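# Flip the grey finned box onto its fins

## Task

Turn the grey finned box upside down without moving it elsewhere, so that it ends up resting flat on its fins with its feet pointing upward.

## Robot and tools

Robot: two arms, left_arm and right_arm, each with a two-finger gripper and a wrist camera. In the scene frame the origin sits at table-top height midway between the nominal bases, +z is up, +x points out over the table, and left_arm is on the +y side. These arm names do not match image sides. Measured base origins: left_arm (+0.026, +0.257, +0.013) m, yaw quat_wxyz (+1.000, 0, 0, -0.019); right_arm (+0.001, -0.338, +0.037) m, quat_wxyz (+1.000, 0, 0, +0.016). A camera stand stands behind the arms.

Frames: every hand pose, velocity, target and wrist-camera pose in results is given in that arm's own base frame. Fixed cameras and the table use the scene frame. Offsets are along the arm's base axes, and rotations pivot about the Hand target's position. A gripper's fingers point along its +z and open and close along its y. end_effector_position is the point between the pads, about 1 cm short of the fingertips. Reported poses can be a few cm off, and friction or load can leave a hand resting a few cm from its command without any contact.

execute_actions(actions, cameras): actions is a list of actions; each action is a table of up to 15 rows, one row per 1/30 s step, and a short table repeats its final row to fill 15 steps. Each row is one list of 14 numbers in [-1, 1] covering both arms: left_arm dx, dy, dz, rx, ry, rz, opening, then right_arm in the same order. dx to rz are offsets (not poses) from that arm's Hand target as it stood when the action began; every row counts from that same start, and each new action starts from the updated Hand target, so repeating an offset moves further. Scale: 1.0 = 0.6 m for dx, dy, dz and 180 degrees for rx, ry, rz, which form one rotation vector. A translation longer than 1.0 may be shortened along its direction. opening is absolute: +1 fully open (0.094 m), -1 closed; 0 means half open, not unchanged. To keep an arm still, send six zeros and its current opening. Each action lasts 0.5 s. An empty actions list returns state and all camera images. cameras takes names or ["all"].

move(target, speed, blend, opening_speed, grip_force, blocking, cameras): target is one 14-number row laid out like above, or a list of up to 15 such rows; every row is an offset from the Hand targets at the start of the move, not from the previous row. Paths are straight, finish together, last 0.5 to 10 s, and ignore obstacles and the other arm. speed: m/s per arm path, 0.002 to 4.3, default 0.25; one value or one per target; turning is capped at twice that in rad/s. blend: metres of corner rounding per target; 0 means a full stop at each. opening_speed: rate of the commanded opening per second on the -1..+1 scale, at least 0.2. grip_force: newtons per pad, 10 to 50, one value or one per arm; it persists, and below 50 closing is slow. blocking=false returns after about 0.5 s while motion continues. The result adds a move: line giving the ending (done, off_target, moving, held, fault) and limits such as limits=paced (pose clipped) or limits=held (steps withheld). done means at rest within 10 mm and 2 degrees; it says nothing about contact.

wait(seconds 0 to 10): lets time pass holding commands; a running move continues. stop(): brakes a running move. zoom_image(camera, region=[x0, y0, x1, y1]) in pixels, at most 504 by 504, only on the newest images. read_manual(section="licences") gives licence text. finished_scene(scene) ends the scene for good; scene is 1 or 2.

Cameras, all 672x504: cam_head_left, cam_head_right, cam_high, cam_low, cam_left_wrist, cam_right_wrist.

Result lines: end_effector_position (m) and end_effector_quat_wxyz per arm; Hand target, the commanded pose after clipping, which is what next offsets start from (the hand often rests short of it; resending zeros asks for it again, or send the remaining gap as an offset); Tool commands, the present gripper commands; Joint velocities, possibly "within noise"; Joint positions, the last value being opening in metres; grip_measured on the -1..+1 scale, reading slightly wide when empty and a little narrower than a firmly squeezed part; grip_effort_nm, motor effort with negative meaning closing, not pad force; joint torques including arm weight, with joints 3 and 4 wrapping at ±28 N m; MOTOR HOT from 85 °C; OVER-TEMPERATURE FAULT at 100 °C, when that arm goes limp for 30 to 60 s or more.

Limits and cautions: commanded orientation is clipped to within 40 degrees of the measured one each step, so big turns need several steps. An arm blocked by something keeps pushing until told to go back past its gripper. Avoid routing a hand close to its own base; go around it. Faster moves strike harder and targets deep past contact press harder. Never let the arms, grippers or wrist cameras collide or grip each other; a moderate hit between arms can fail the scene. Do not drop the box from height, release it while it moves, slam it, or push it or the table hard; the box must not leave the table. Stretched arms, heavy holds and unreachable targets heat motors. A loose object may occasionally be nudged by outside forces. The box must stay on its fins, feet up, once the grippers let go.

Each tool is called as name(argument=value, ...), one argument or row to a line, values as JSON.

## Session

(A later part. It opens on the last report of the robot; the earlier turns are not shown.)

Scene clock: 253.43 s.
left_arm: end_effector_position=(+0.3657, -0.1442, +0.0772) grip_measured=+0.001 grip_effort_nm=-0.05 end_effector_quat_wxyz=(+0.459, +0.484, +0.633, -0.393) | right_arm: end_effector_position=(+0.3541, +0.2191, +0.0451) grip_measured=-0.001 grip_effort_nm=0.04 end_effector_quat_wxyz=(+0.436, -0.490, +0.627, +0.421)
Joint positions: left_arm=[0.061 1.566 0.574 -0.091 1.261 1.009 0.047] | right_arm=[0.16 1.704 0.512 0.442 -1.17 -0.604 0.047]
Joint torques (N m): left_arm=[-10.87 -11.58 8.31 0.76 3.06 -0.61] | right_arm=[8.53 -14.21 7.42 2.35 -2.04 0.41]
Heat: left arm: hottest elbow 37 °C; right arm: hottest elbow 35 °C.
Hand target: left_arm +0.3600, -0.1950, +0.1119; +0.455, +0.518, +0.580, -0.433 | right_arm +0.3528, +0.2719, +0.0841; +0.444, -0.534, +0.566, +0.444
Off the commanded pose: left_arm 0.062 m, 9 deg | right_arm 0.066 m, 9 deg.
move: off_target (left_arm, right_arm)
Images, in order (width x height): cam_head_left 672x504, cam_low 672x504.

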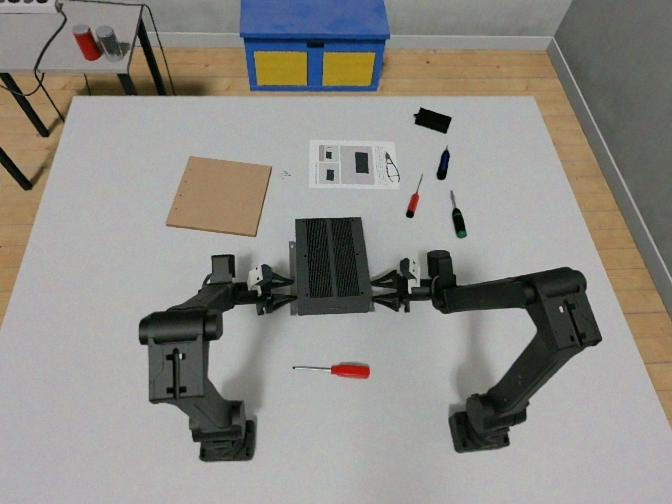

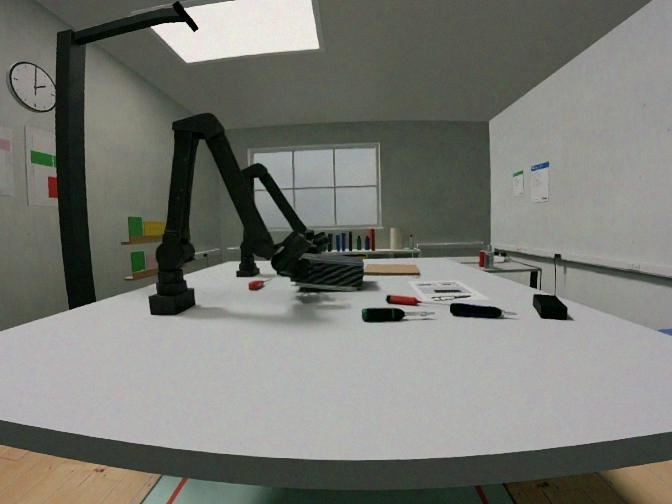

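move(
  target=[
    [0.02,-0.01,0.0367,0,0.05,0,0,0.0183,0.01,0.0367,0,0.05,0,0],
    [0.04,-0.02,0.0733,0,0.1,0,0,0.0367,0.02,0.0733,0,0.1,0,0],
  ],
  speed=0.03,
  blend=[0.01,0],
  cameras=["cam_head_left","cam_low"],
)

zoom_image(
  camera="cam_head_left",
  region=[200, 200, 480, 400],
)

zoom_image(
  camera="cam_low",
  region=[220, 200, 440, 330],
)

Scene clock: 279.83 s.
left_arm: end_effector_position=(+0.3802, -0.1417, +0.1094) grip_measured=+0.001 grip_effort_nm=-0.03 end_effector_quat_wxyz=(+0.362, +0.394, +0.701, -0.472) | right_arm: end_effector_position=(+0.3635, +0.2223, +0.0783) grip_measured=-0.001 grip_effort_nm=0.04 end_effector_quat_wxyz=(+0.339, -0.397, +0.691, +0.501)
Joint positions: left_arm=[0.066 1.541 0.723 -0.509 1.264 0.912 0.047] | right_arm=[0.157 1.613 0.602 0.126 -1.216 -0.398 0.047]
Joint torques (N m): left_arm=[-13.33 -12.16 11.49 0.62 3.46 -0.67] | right_arm=[9.64 -12.92 11.73 2.09 -2.34 0.32]
Heat: left arm: hottest wrist yaw 46 °C; right arm: hottest elbow 38 °C.
Hand target: left_arm +0.3840, -0.2071, +0.1560; +0.358, +0.444, +0.644, -0.509 | right_arm +0.3748, +0.2840, +0.1281; +0.350, -0.458, +0.629, +0.523
Off the commanded pose: left_arm 0.080 m, 10 deg | right_arm 0.080 m, 10 deg.
move: off_target (left_arm, right_arm)
Images, in order (width x height): cam_head_left 672x504, cam_low 672x504.

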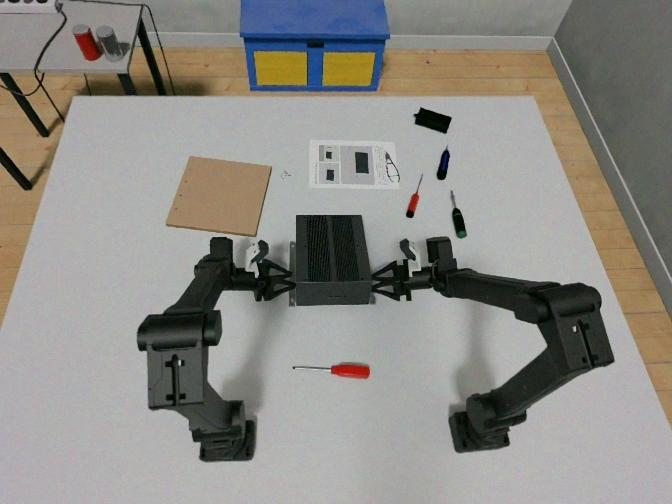

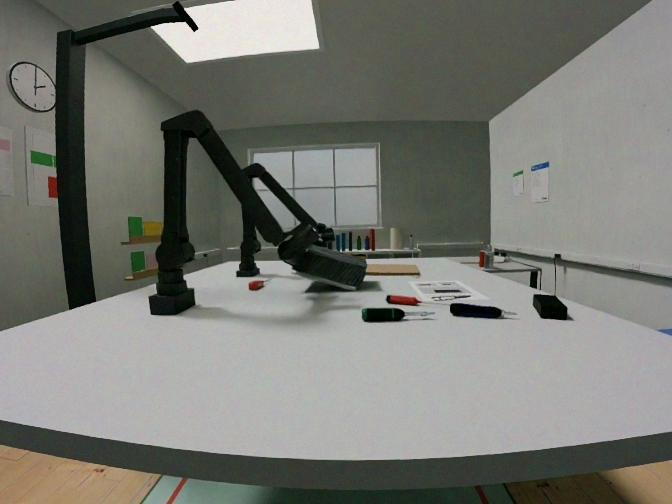

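Scaled by 1.800.

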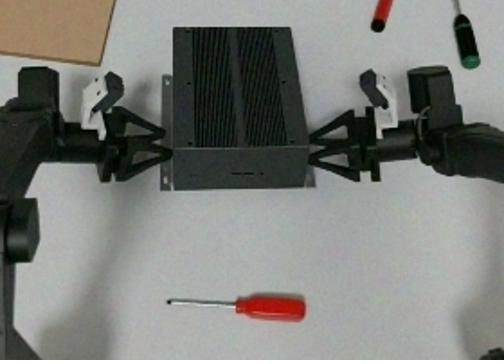

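Scaled by 2.291.

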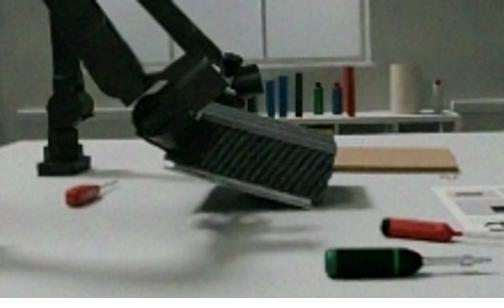

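move(
  target=[
    [0.025,-0.01,0.033,0,0.03,0,0,0.022,0.01,0.033,0,0.03,0,0],
    [0.053,-0.02,0.063,0,0.062,0,0,0.047,0.02,0.063,0,0.062,0,0],
  ],
  speed=0.03,
  blend=[0.01,0],
  cameras=["cam_head_left","cam_low"],
)

zoom_image(
  camera="cam_head_left",
  region=[200, 200, 480, 400],
)

zoom_image(
  camera="cam_low",
  region=[220, 200, 440, 330],
)

Scene clock: 299.13 s.
left_arm: end_effector_position=(+0.4205, -0.1340, +0.1506) grip_measured=+0.000 grip_effort_nm=0.03 end_effector_quat_wxyz=(+0.315, +0.337, +0.734, -0.499) | right_arm: end_effector_position=(+0.3920, +0.2299, +0.1196) grip_measured=-0.001 grip_effort_nm=0.04 end_effector_quat_wxyz=(+0.282, -0.338, +0.709, +0.551)
Joint positions: left_arm=[0.077 1.559 0.901 -0.743 1.257 0.814 0.047] | right_arm=[0.157 1.589 0.732 -0.058 -1.272 -0.241 0.047]
Joint torques (N m): left_arm=[-15.5 -11.69 11.92 -0.02 4.07 -0.54] | right_arm=[9.47 -12.16 13.18 1.88 -1.43 0.23]
Heat: left arm: hottest wrist yaw 56 °C; right arm: hottest elbow 42 °C.
Hand target: left_arm +0.4157, -0.2190, +0.1938; +0.294, +0.393, +0.676, -0.550 | right_arm +0.4029, +0.2961, +0.1659; +0.287, -0.405, +0.660, +0.565
Off the commanded pose: left_arm 0.096 m, 11 deg | right_arm 0.082 m, 10 deg.
move: off_target (left_arm, right_arm)
Images, in order (width x height): cam_head_left 672x504, cam_low 672x504.

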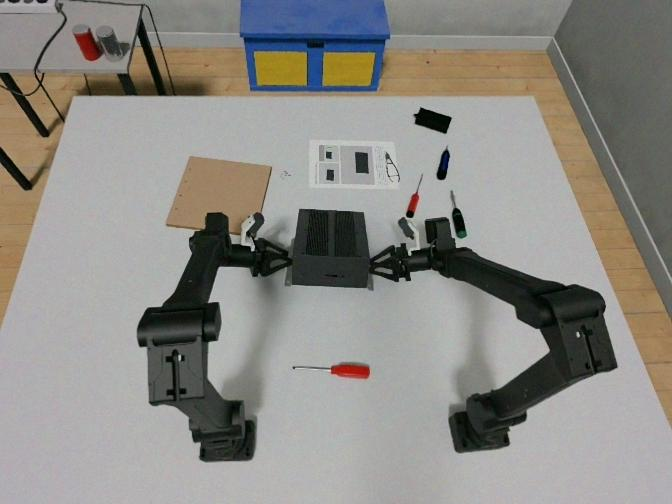

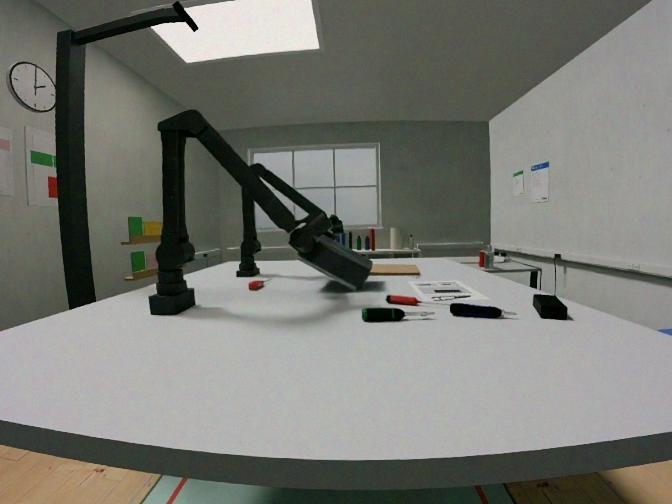

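Scaled by 1.800.

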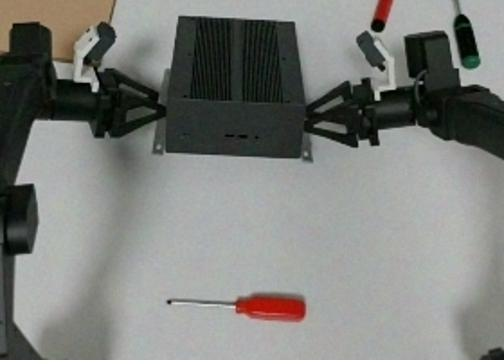

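Scaled by 2.291.

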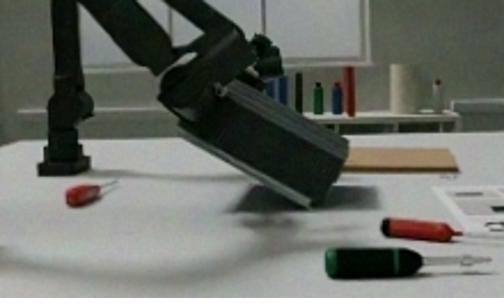

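move(
  target=[
    [0.025,-0.005,0.0255,0,0.043,0,0,0.042,0.008,0.0255,0,0.043,0,0],
    [0.0533,-0.01,0.045,0,0.085,0,0,0.0867,0.016,0.045,0,0.085,0,0],
  ],
  speed=0.035,
  blend=[0.01,0],
  cameras=["cam_head_left","cam_low"],
)

zoom_image(
  camera="cam_head_left",
  region=[200, 180, 480, 380],
)

zoom_image(
  camera="cam_low",
  region=[220, 200, 440, 330],
)

Scene clock: 323.23 s.
left_arm: end_effector_position=(+0.4655, -0.1320, +0.1987) grip_measured=+0.000 grip_effort_nm=0.04 end_effector_quat_wxyz=(+0.247, +0.257, +0.748, -0.560) | right_arm: end_effector_position=(+0.4330, +0.2329, +0.1551) grip_measured=-0.001 grip_effort_nm=0.05 end_effector_quat_wxyz=(+0.197, -0.259, +0.720, +0.612)
Joint positions: left_arm=[0.08 1.646 1.135 -1.042 1.317 0.729 0.047] | right_arm=[0.14 1.65 0.921 -0.293 -1.368 -0.099 0.047]
Joint torques (N m): left_arm=[-15.91 -12.86 10.11 -0.68 2.57 -0.22] | right_arm=[10.05 -10.99 15.61 2.04 -0.15 0.38]
Heat: left arm: hottest wrist yaw 67 °C; right arm: hottest elbow 46 °C.
Hand target: left_arm +0.4477, -0.2251, +0.2208; +0.201, +0.316, +0.709, -0.597 | right_arm +0.4550, +0.3055, +0.1928; +0.196, -0.326, +0.692, +0.613
Off the commanded pose: left_arm 0.097 m, 11 deg | right_arm 0.085 m, 8 deg.
move: off_target (left_arm, right_arm)
Images, in order (width x height): cam_head_left 672x504, cam_low 672x504.

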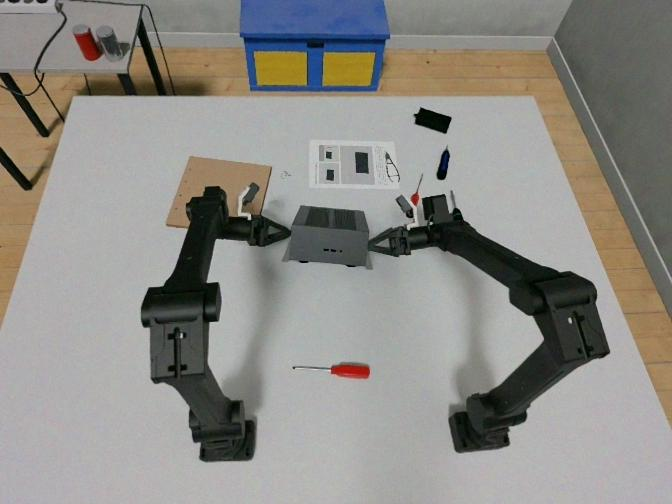

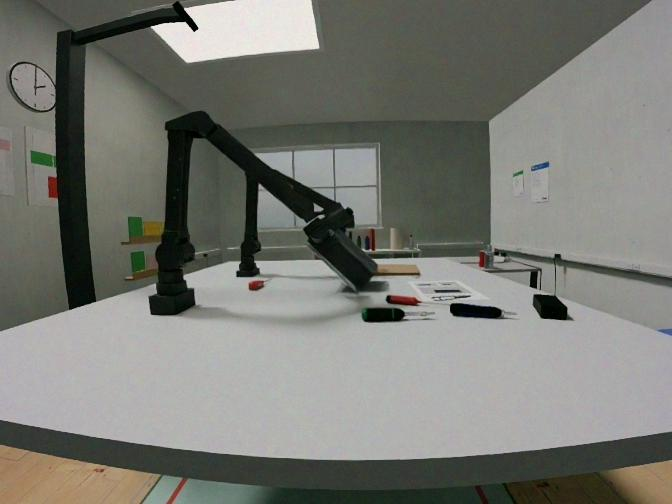

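Scaled by 1.800.

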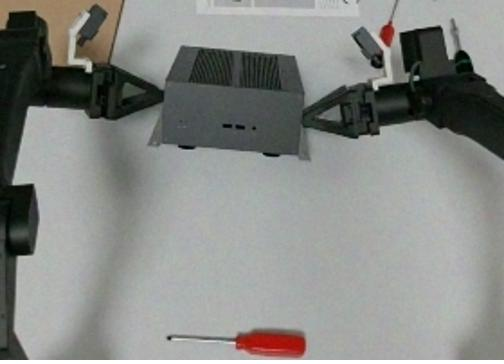

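Scaled by 2.291.

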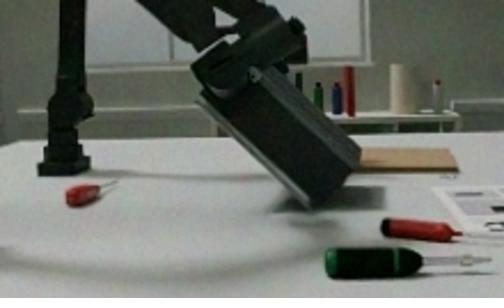

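move(
  target=[
    [0.02,0,0.008,0,0.043,0,0,0.05,0.005,0.018,0,0.043,0,0],
    [0.04,0,0.007,0,0.085,0,0,0.098,0.01,0.025,0,0.085,0,0],
  ],
  speed=0.045,
  blend=[0.01,0],
  cameras=["cam_head_left","cam_low"],
)

zoom_image(
  camera="cam_head_left",
  region=[200, 180, 480, 380],
)

zoom_image(
  camera="cam_low",
  region=[220, 200, 440, 330],
)

Scene clock: 341.80 s.
left_arm: end_effector_position=(+0.4560, -0.1689, +0.1849) grip_measured=+0.000 grip_effort_nm=0.03 end_effector_quat_wxyz=(+0.074, +0.162, +0.767, -0.616) | right_arm: end_effector_position=(+0.5376, +0.2248, +0.1642) grip_measured=+0.001 grip_effort_nm=-0.06 end_effector_quat_wxyz=(+0.133, -0.164, +0.753, +0.623)
Joint positions: left_arm=[0 1.781 1.253 -1.402 1.322 0.697 0.047] | right_arm=[0.101 1.847 1.255 -0.509 -1.358 0.054 0.047]
Joint torques (N m): left_arm=[-9.82 -14.68 13.41 0.72 3.68 0.23] | right_arm=[10.23 -17.73 10.88 0.43 -3.48 -0.1]
Heat: left arm: hottest wrist yaw 60 °C; right arm: hottest elbow 53 °C.
Hand target: left_arm +0.4718, -0.2249, +0.2250; +0.105, +0.234, +0.730, -0.634 | right_arm +0.5137, +0.3116, +0.2078; +0.102, -0.242, +0.712, +0.651
Off the commanded pose: left_arm 0.071 m, 10 deg | right_arm 0.100 m, 11 deg.
move: off_target (left_arm, right_arm)
Images, in order (width x height): cam_head_left 672x504, cam_low 672x504.

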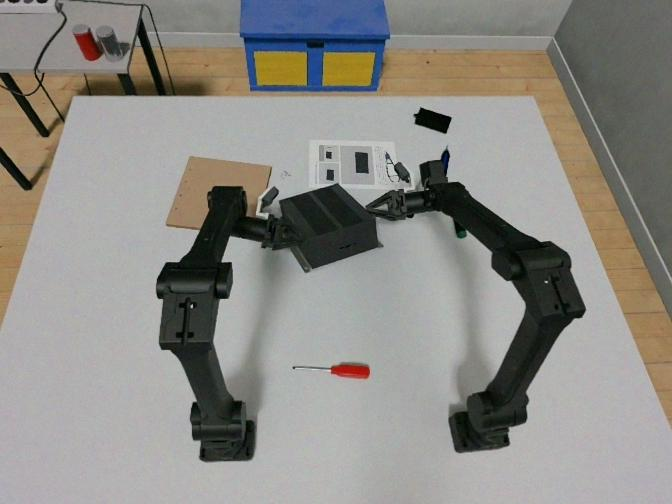

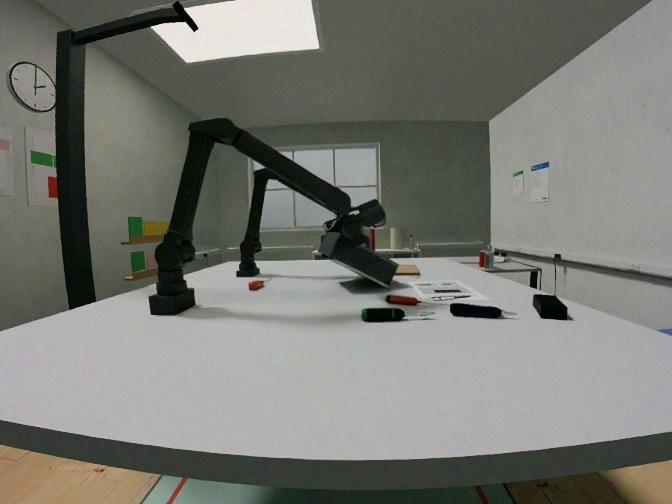

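Scaled by 1.800.

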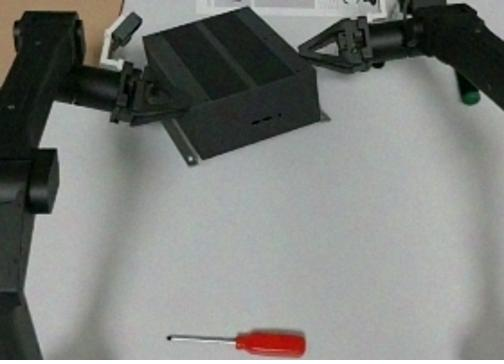

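Scaled by 2.291.

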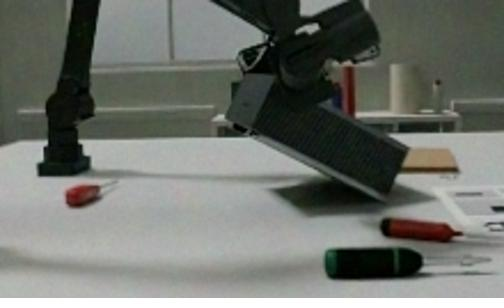

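move(
  target=[
    [-0.03,0,-0.1,0,-0.08,0,0,-0.03,0,-0.1,0,-0.08,0,0],
    [-0.05,0,-0.2,0,-0.16,0,0,-0.05,0,-0.2,0,-0.16,0,0],
  ],
  speed=0.05,
  blend=[0.01,0],
  cameras=["cam_head_left","cam_low"],
)

zoom_image(
  camera="cam_low",
  region=[220, 200, 440, 330],
)

zoom_image(
  camera="cam_head_left",
  region=[200, 160, 480, 360],
)

Scene clock: 358.03 s.
left_arm: end_effector_position=(+0.4280, -0.1905, +0.0895) grip_measured=+0.000 grip_effort_nm=0.03 end_effector_quat_wxyz=(+0.260, +0.328, +0.710, -0.567) | right_arm: end_effector_position=(+0.5296, +0.2188, +0.0731) grip_measured=+0.002 grip_effort_nm=-0.10 end_effector_quat_wxyz=(+0.316, -0.330, +0.716, +0.527)
Joint positions: left_arm=[-0.048 1.77 0.918 -0.526 1.342 0.665 0.047] | right_arm=[0.1 1.926 1.066 -0.02 -1.249 -0.254 0.047]
Joint torques (N m): left_arm=[-7.12 -12.51 9.89 3.33 0.69 -0.06] | right_arm=[11.81 -16.38 5.31 1.87 -3.26 -0.18]
Heat: left arm: hottest wrist yaw 64 °C; right arm: hottest elbow 49 °C.
Hand target: left_arm +0.4417, -0.2251, +0.1049; +0.283, +0.384, +0.680, -0.556 | right_arm +0.4838, +0.3117, +0.0879; +0.276, -0.396, +0.664, +0.571
Off the commanded pose: left_arm 0.040 m, 8 deg | right_arm 0.105 m, 12 deg.
move: off_target (left_arm, right_arm)
Images, in order (width x height): cam_head_left 672x504, cam_low 672x504.

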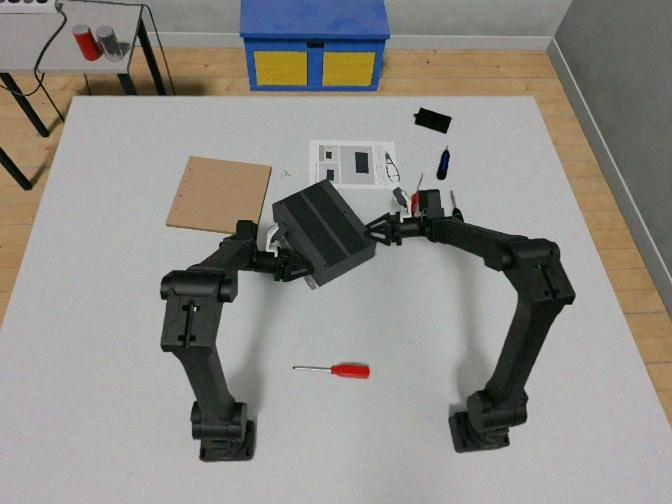

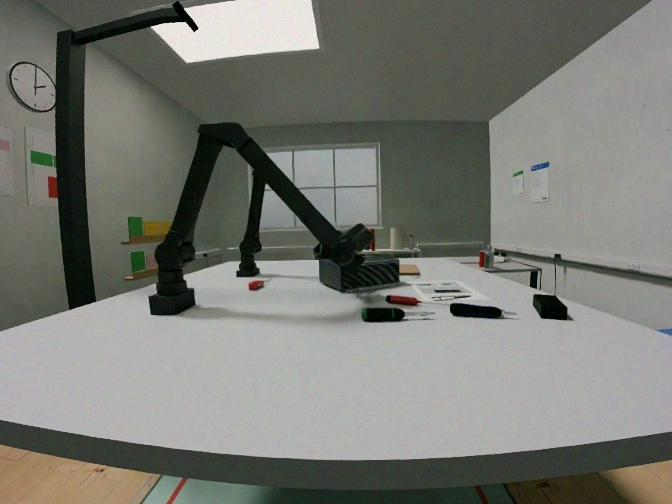

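Scaled by 2.291.

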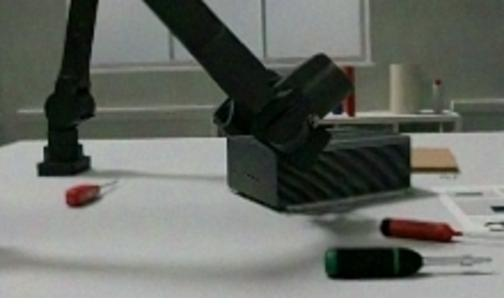

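Scaled by 1.800.

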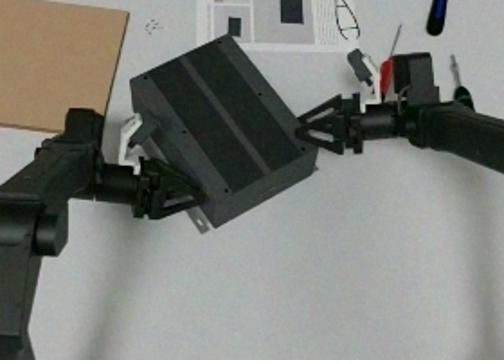

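move(
  target=[
    [0,0.03,-0.06,0,-0.05,0,0,0.03,-0.05,-0.07,0,-0.05,0,0],
    [0,0.2,-0.06,0,-0.182,0,0,0.03,-0.22,-0.07,0,-0.182,0,0],
  ],
  speed=0.05,
  blend=[0.01,0],
  cameras=["cam_head_left","cam_low"],
)

zoom_image(
  camera="cam_low",
  region=[220, 200, 440, 330],
)

zoom_image(
  camera="cam_head_left",
  region=[200, 160, 480, 360],
)

Scene clock: 374.97 s.
left_arm: end_effector_position=(+0.4315, -0.1101, +0.0724) grip_measured=+0.000 grip_effort_nm=0.03 end_effector_quat_wxyz=(+0.460, +0.526, +0.573, -0.427) | right_arm: end_effector_position=(+0.4927, +0.1857, +0.0463) grip_measured=+0.001 grip_effort_nm=-0.09 end_effector_quat_wxyz=(-0.447, +0.542, -0.559, -0.440)
Joint positions: left_arm=[0.142 1.867 0.993 -0.977 1.35 1.851 0.047] | right_arm=[0.033 1.969 1.074 -0.418 -1.349 -1.3 0.047]
Joint torques (N m): left_arm=[0.03 -10.64 7.73 -0.18 0.79 -0.07] | right_arm=[-1.61 -14.04 6.74 0.4 -0.84 -0.13]
Heat: left arm: hottest wrist yaw 52 °C; right arm: hottest elbow 46 °C.
Hand target: left_arm +0.4417, -0.1050, +0.0690; +0.464, +0.525, +0.573, -0.425 | right_arm +0.5017, +0.1797, +0.0459; -0.452, +0.541, -0.559, -0.436
Off the commanded pose: left_arm 0.012 m, 0 deg | right_arm 0.011 m, 1 deg.
move: off_target (left_arm, right_arm)
Images, in order (width x height): cam_head_left 672x504, cam_low 672x504.

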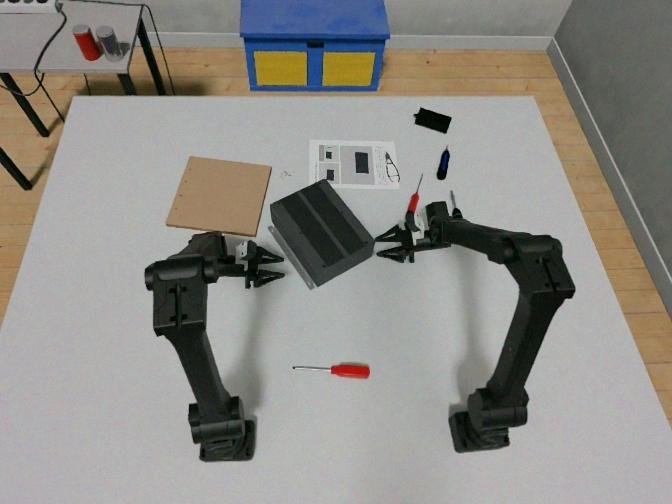

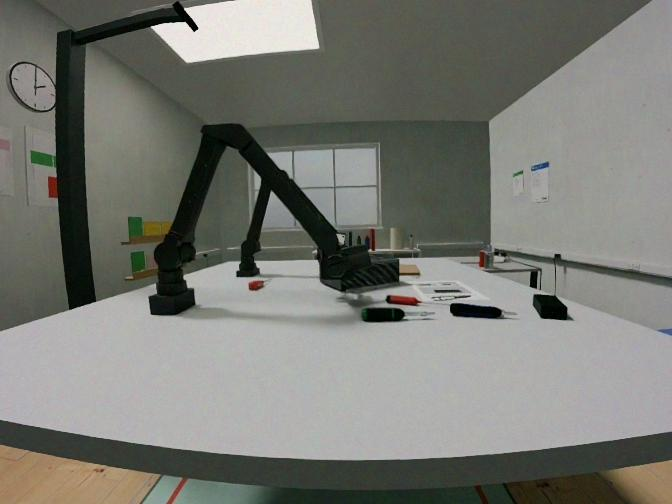

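Scaled by 2.291.

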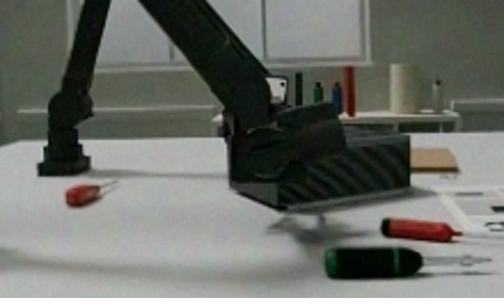

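Scaled by 1.800.

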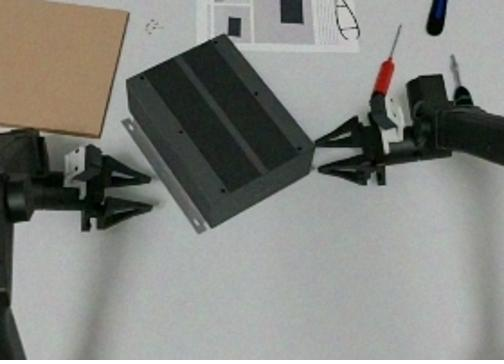

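move(
  target=[
    [0,0.1,0,0,0,0,0,0,-0.025,0,0,0,0,0],
    [0.25,0.1,0,0,0,0,0,0.0367,-0.025,0,0,0,0,0],
    [0.25,-0.0167,0,0,0,0,0,0.0367,0.075,0,0,0,0,0],
  ],
  speed=[0.1,0.15,0.06],
  blend=[0.01,0.01,0],
  cameras=["cam_head_left"],
)

zoom_image(
  camera="cam_head_left",
  region=[200, 160, 480, 360],
)

Scene clock: 460.30 s.
left_arm: end_effector_position=(+0.5939, -0.0871, +0.0635) grip_measured=+0.000 grip_effort_nm=0.03 end_effector_quat_wxyz=(+0.470, +0.511, +0.585, -0.420) | right_arm: end_effector_position=(+0.5242, +0.1992, +0.0442) grip_measured=+0.001 grip_effort_nm=-0.08 end_effector_quat_wxyz=(+0.455, -0.522, +0.571, +0.440)
Joint positions: left_arm=[0.143 2.149 1.479 -0.988 1.362 1.648 0.047] | right_arm=[0.057 2.008 1.094 -0.127 -1.339 -1 0.047]
Joint torques (N m): left_arm=[-4.72 -19.19 6.74 1.01 0.74 -0.34] | right_arm=[3.14 -15.38 6.08 2.18 0.21 0.03]
Heat: left arm: hottest elbow 43 °C; right arm: hottest elbow 40 °C.
Hand target: left_arm +0.5917, -0.1150, +0.0689; +0.464, +0.525, +0.573, -0.425 | right_arm +0.5238, +0.2245, +0.0460; +0.452, -0.541, +0.559, +0.436
Off the commanded pose: left_arm 0.029 m, 2 deg | right_arm 0.026 m, 3 deg.
move: off_target (left_arm, right_arm)
Images, in order (width x height): cam_head_left 672x504.

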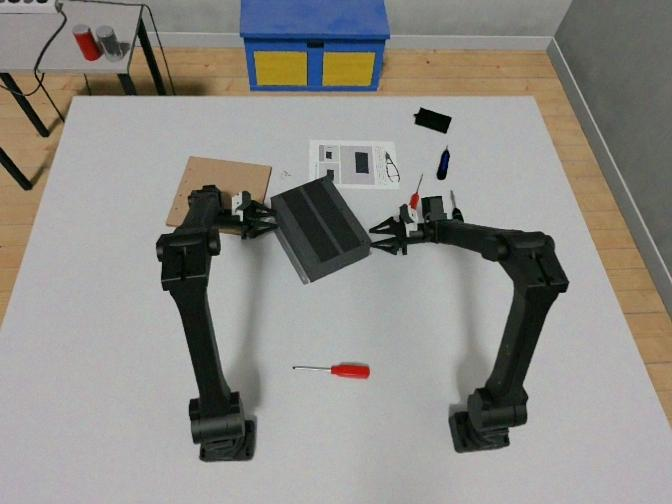

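Scaled by 1.800.

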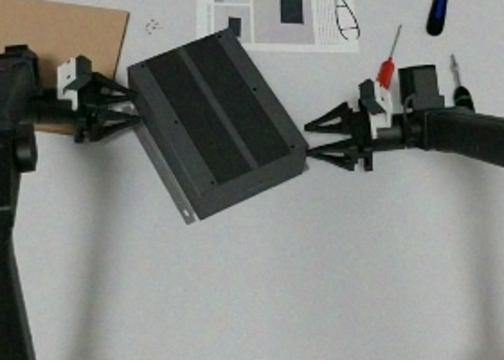

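execute_actions(
  actions=[],
)

Scene clock: 494.03 s.
left_arm: end_effector_position=(+0.5939, -0.0871, +0.0635) grip_measured=+0.000 grip_effort_nm=0.03 end_effector_quat_wxyz=(+0.470, +0.511, +0.585, -0.420) | right_arm: end_effector_position=(+0.5242, +0.1992, +0.0442) grip_measured=+0.001 grip_effort_nm=-0.09 end_effector_quat_wxyz=(+0.455, -0.522, +0.571, +0.440)
Joint positions: left_arm=[0.143 2.149 1.479 -0.988 1.362 1.648 0.047] | right_arm=[0.057 2.008 1.094 -0.127 -1.339 -1 0.047]
Joint velocities: within noise
Joint torques (N m): left_arm=[-4.78 -19.37 6.75 1.05 0.74 -0.33] | right_arm=[2.9 -15.62 5.98 2.21 0.23 0]
Heat: left arm: hottest elbow 41 °C; right arm: hottest elbow 40 °C.
Hand target: left_arm +0.5917, -0.1150, +0.0689; +0.464, +0.525, +0.573, -0.425 | right_arm +0.5238, +0.2245, +0.0460; +0.452, -0.541, +0.559, +0.436
Tool commands: left_gripper/opening=+0.0 right_gripper/opening=+0.0
Off the commanded pose: left_arm 0.029 m, 2 deg | right_arm 0.026 m, 3 deg.

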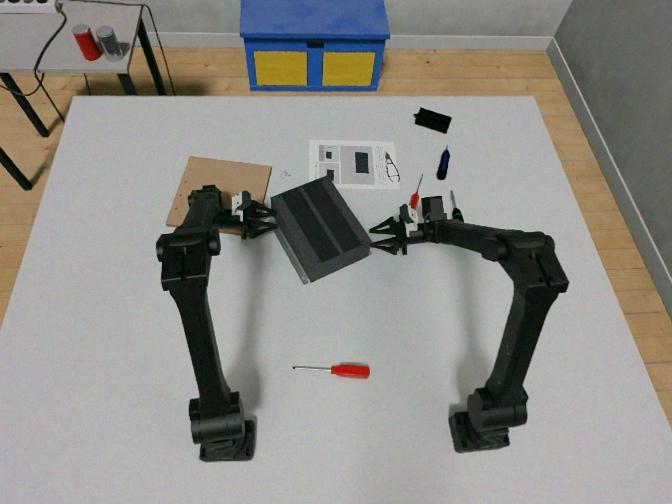

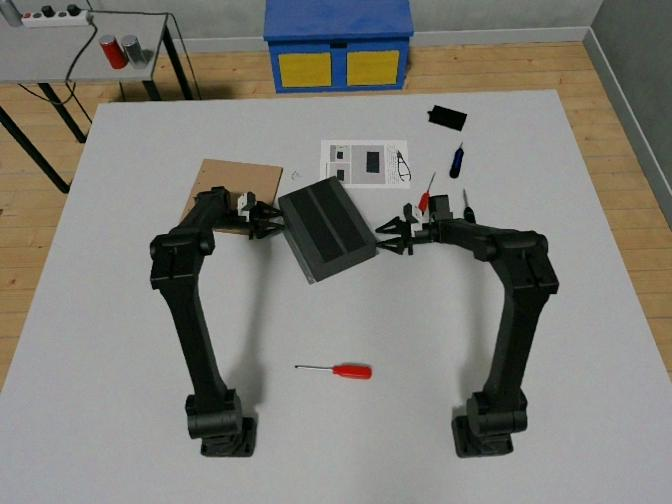

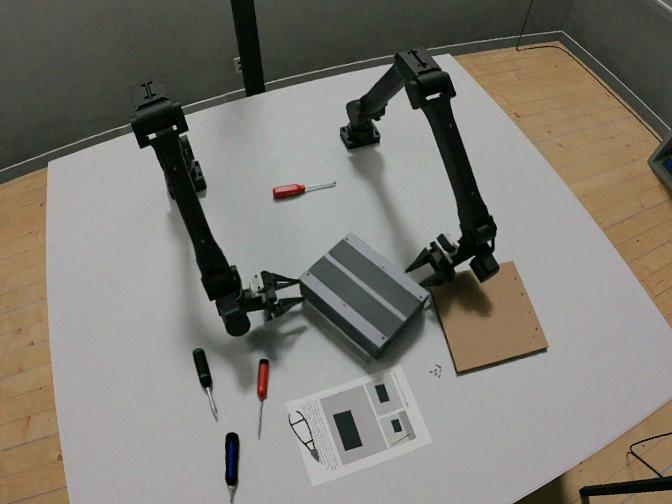

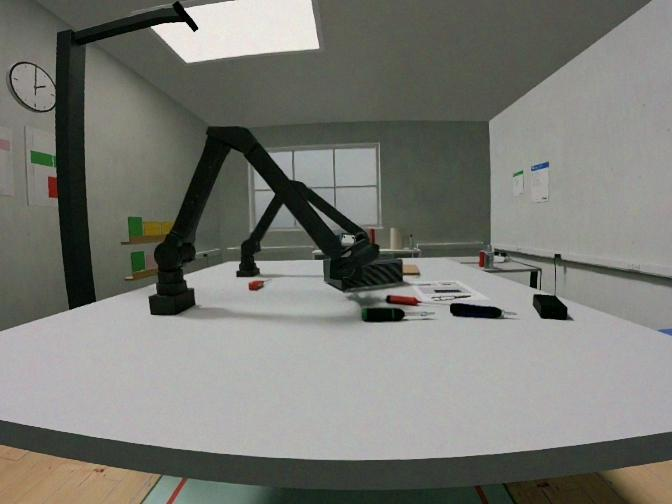

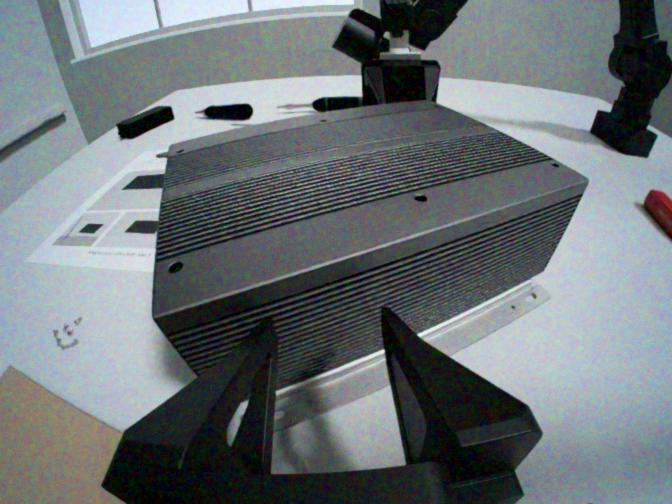

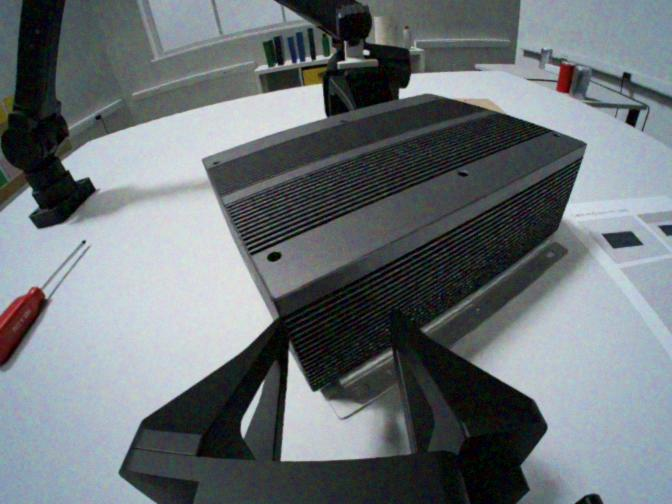

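move(
  target=[0,-0.05,0,0,0,0,0,0,0.05,0,0,0,0,0],
  speed=0.04,
  cameras=["cam_head_left"],
)

zoom_image(
  camera="cam_head_left",
  region=[200, 160, 480, 360],
)

Scene clock: 503.37 s.
left_arm: end_effector_position=(+0.5981, -0.1033, +0.0644) grip_measured=+0.000 grip_effort_nm=0.03 end_effector_quat_wxyz=(+0.475, +0.506, +0.590, -0.413) | right_arm: end_effector_position=(+0.5244, +0.2270, +0.0443) grip_measured=+0.001 grip_effort_nm=-0.08 end_effector_quat_wxyz=(+0.454, -0.525, +0.574, +0.434)
Joint positions: left_arm=[0.114 2.109 1.407 -0.717 1.358 1.409 0.047] | right_arm=[0.112 2.005 1.067 0.063 -1.294 -0.833 0.047]
Joint torques (N m): left_arm=[-6.77 -18.73 6.64 1.32 0.74 -0.3] | right_arm=[3.6 -15.15 6.45 2.55 -0.1 0.09]
Heat: left arm: hottest elbow 41 °C; right arm: hottest elbow 40 °C.
Hand target: left_arm +0.5916, -0.1451, +0.0689; +0.464, +0.525, +0.573, -0.425 | right_arm +0.5238, +0.2546, +0.0459; +0.452, -0.541, +0.559, +0.436
Off the commanded pose: left_arm 0.042 m, 4 deg | right_arm 0.028 m, 3 deg.
move: off_target (left_arm, right_arm)
Images, in order (width x height): cam_head_left 672x504.

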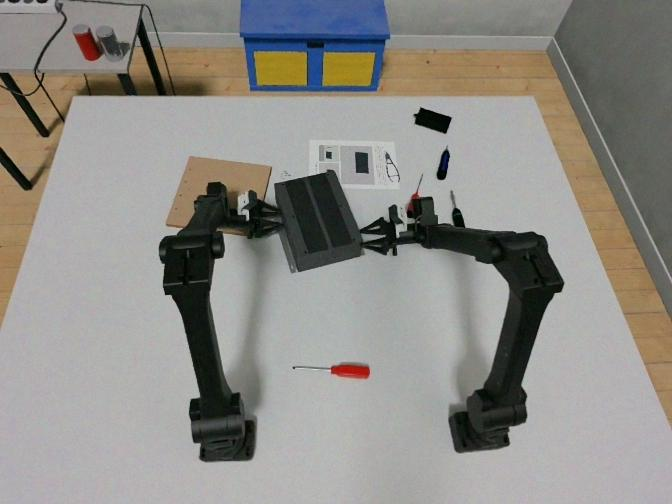

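Scaled by 1.800.

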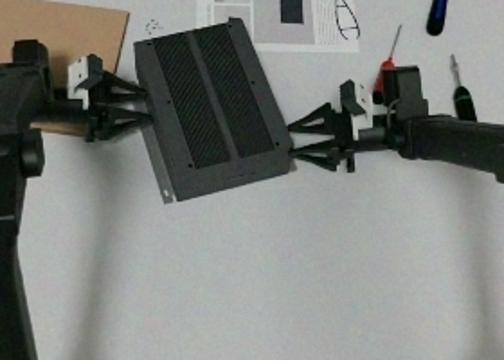

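move(
  target=[-0.007,-0.03,0,0,0,0,0,0,0.033,0,0,0,0,0],
  speed=0.03,
  cameras=["cam_head_left"],
)

zoom_image(
  camera="cam_head_left",
  region=[200, 160, 480, 360],
)

Scene clock: 511.07 s.
left_arm: end_effector_position=(+0.5980, -0.1100, +0.0644) grip_measured=+0.000 grip_effort_nm=0.03 end_effector_quat_wxyz=(+0.479, +0.503, +0.594, -0.404) | right_arm: end_effector_position=(+0.5246, +0.2418, +0.0444) grip_measured=+0.001 grip_effort_nm=-0.08 end_effector_quat_wxyz=(+0.456, -0.524, +0.576, +0.431)
Joint positions: left_arm=[0.102 2.083 1.352 -0.547 1.346 1.272 0.047] | right_arm=[0.141 2.006 1.054 0.161 -1.267 -0.748 0.047]
Joint torques (N m): left_arm=[-8.06 -18.49 6.41 1.43 0.89 -0.38] | right_arm=[4.13 -14.56 7.12 2.56 -0.17 0.16]
Heat: left arm: hottest elbow 40 °C; right arm: hottest elbow 40 °C.
Hand target: left_arm +0.5875, -0.1630, +0.0690; +0.464, +0.525, +0.573, -0.425 | right_arm +0.5238, +0.2743, +0.0458; +0.452, -0.541, +0.559, +0.436
Off the commanded pose: left_arm 0.054 m, 5 deg | right_arm 0.033 m, 3 deg.
move: off_target (left_arm, right_arm)
Images, in order (width x height): cam_head_left 672x504.

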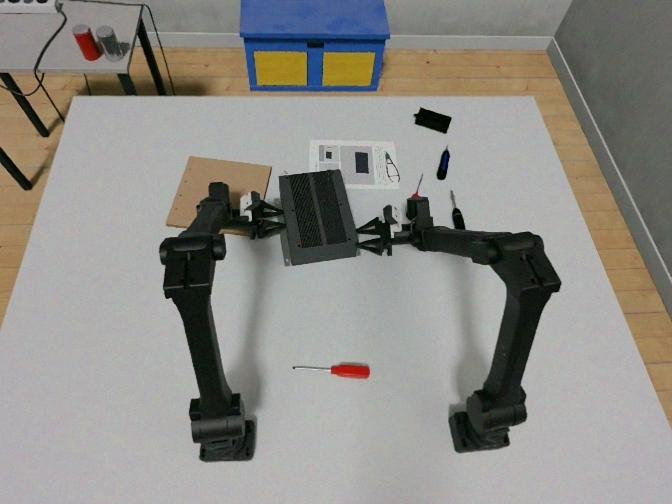

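Scaled by 1.800.

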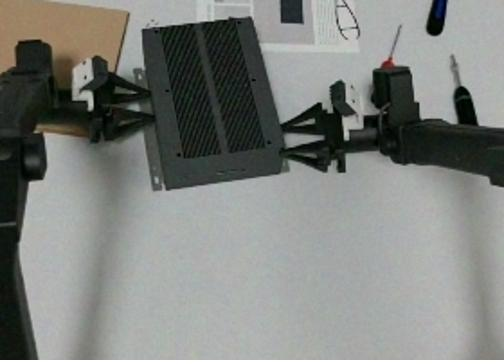

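move(
  target=[-0.007,-0.03,0,0,0,0,0,0,0.033,0,0,0,0,0],
  speed=0.03,
  cameras=["cam_head_left"],
)

zoom_image(
  camera="cam_head_left",
  region=[200, 160, 480, 360],
)

Scene clock: 517.67 s.
left_arm: end_effector_position=(+0.5976, -0.1102, +0.0636) grip_measured=+0.000 grip_effort_nm=0.03 end_effector_quat_wxyz=(+0.485, +0.497, +0.601, -0.396) | right_arm: end_effector_position=(+0.5256, +0.2426, +0.0438) grip_measured=+0.001 grip_effort_nm=-0.09 end_effector_quat_wxyz=(+0.458, -0.513, +0.584, +0.432)
Joint positions: left_arm=[0.1 2.064 1.307 -0.412 1.333 1.164 0.047] | right_arm=[0.143 2.009 1.039 0.233 -1.256 -0.675 0.047]
Joint torques (N m): left_arm=[-10.46 -18.37 6.22 1.51 0.96 -0.38] | right_arm=[7.24 -14.8 7.71 2.85 0.53 0.17]
Heat: left arm: hottest elbow 41 °C; right arm: hottest elbow 40 °C.
Hand target: left_arm +0.5832, -0.1809, +0.0688; +0.464, +0.525, +0.573, -0.425 | right_arm +0.5237, +0.2942, +0.0458; +0.452, -0.541, +0.559, +0.436
Off the commanded pose: left_arm 0.072 m, 6 deg | right_arm 0.052 m, 4 deg.
move: off_target (left_arm, right_arm)
Images, in order (width x height): cam_head_left 672x504.

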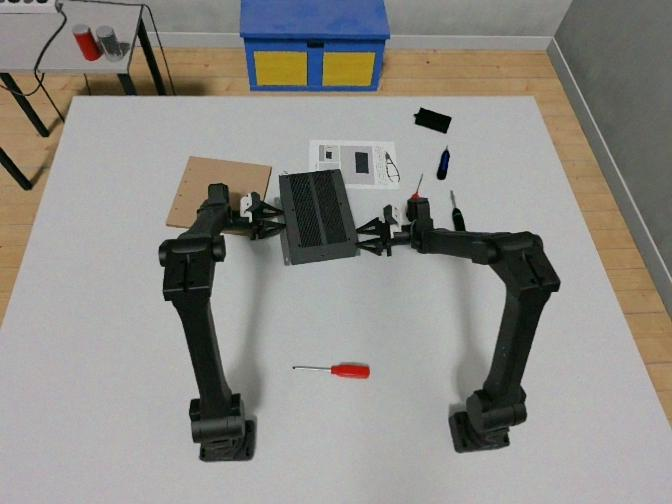

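Scaled by 1.800.

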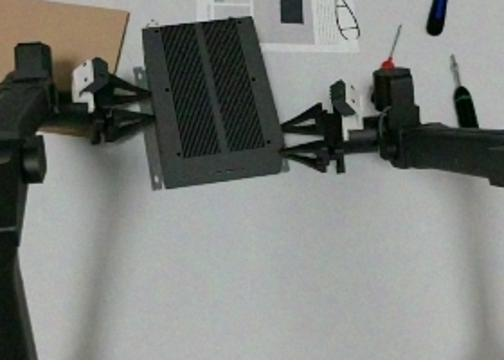

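move(
  target=[
    [0.024,0.09,0,0,0,0,0,0,-0.06,0,0,0,0,0],
    [0.104,0.12,0,0,0,0,0,-0.038,-0.10,0,0,0,0,0],
    [0.104,0.055,0,0,0,0,0,-0.038,-0.063,0,0,0,0,0],
  ],
  speed=0.06,
  cameras=["cam_head_left","cam_left_wrist","cam_right_wrist"],
)

zoom_image(
  camera="cam_head_left",
  region=[200, 160, 480, 360],
)

Scene clock: 536.60 s.
left_arm: end_effector_position=(+0.6534, -0.1017, +0.0722) grip_measured=+0.000 grip_effort_nm=0.03 end_effector_quat_wxyz=(+0.480, +0.509, +0.586, -0.409) | right_arm: end_effector_position=(+0.5055, +0.2389, +0.0410) grip_measured=+0.001 grip_effort_nm=-0.08 end_effector_quat_wxyz=(-0.453, +0.530, -0.572, -0.433)
Joint positions: left_arm=[0.107 2.204 1.607 -0.769 1.359 1.372 0.047] | right_arm=[0.14 1.985 1.008 0.143 -1.276 -0.796 0.047]
Joint torques (N m): left_arm=[-6.77 -19.84 7.01 1.37 0.63 -0.34] | right_arm=[2.2 -15.62 5.18 2.25 -0.52 0.06]
Heat: left arm: hottest elbow 41 °C; right arm: hottest elbow 40 °C.
Hand target: left_arm +0.6457, -0.1479, +0.0690; +0.464, +0.525, +0.573, -0.425 | right_arm +0.5011, +0.2563, +0.0459; -0.452, +0.541, -0.559, -0.436
Off the commanded pose: left_arm 0.047 m, 4 deg | right_arm 0.019 m, 2 deg.
move: off_target (left_arm, right_arm)
Images, in order (width x height): cam_head_left 672x504, cam_left_wrist 672x504, cam_right_wrist 672x504.

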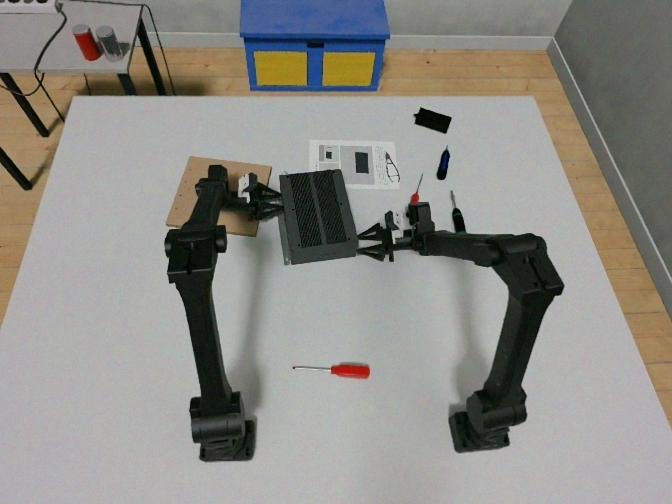

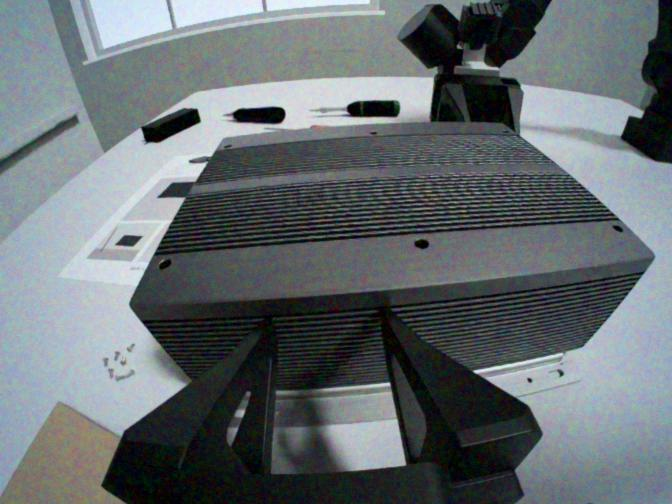

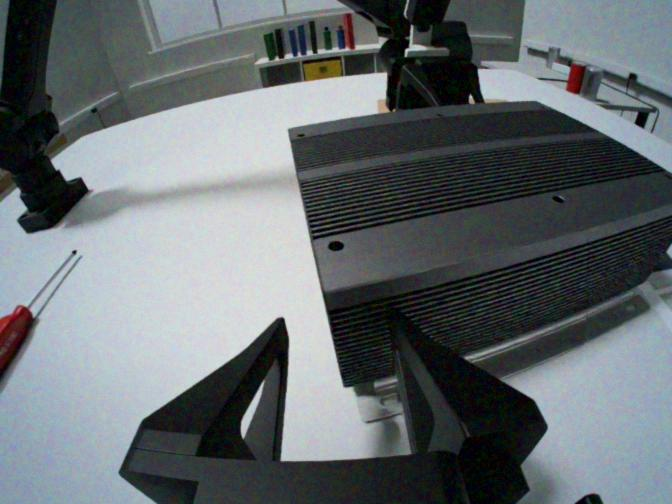

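Scaled by 1.800.

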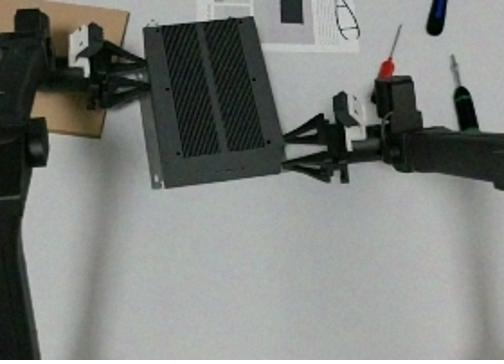

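move(
  target=[0,-0.04,0,0,0,0,0,0,0.05,0,0,0,0,0],
  speed=0.03,
  cameras=["cam_head_left"],
)

zoom_image(
  camera="cam_head_left",
  region=[200, 160, 480, 360],
)

Scene clock: 542.87 s.
left_arm: end_effector_position=(+0.6575, -0.1031, +0.0723) grip_measured=+0.000 grip_effort_nm=0.03 end_effector_quat_wxyz=(+0.486, +0.499, +0.594, -0.401) | right_arm: end_effector_position=(+0.5127, +0.2434, +0.0417) grip_measured=+0.001 grip_effort_nm=-0.08 end_effector_quat_wxyz=(+0.458, -0.514, +0.589, +0.423)
Joint positions: left_arm=[0.103 2.181 1.553 -0.58 1.349 1.21 0.047] | right_arm=[0.151 1.985 0.991 0.268 -1.229 -0.67 0.047]
Joint torques (N m): left_arm=[-9.41 -19.66 6.84 1.54 0.53 -0.34] | right_arm=[5.48 -14.62 6.23 2.48 -0.79 -0.01]
Heat: left arm: hottest elbow 41 °C; right arm: hottest elbow 39 °C.
Hand target: left_arm +0.6456, -0.1719, +0.0689; +0.464, +0.525, +0.573, -0.425 | right_arm +0.5010, +0.2864, +0.0459; +0.452, -0.541, +0.559, +0.436
Off the commanded pose: left_arm 0.070 m, 5 deg | right_arm 0.045 m, 5 deg.
move: off_target (left_arm, right_arm)
Images, in order (width x height): cam_head_left 672x504.

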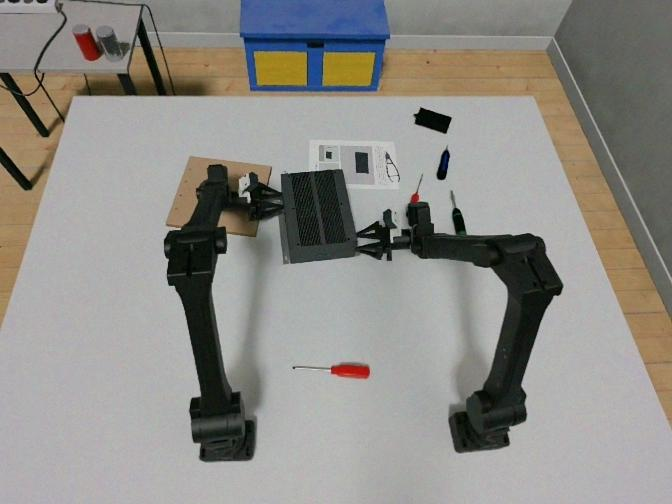

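Scaled by 1.800.

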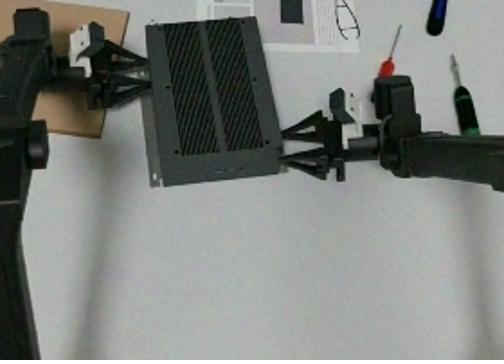

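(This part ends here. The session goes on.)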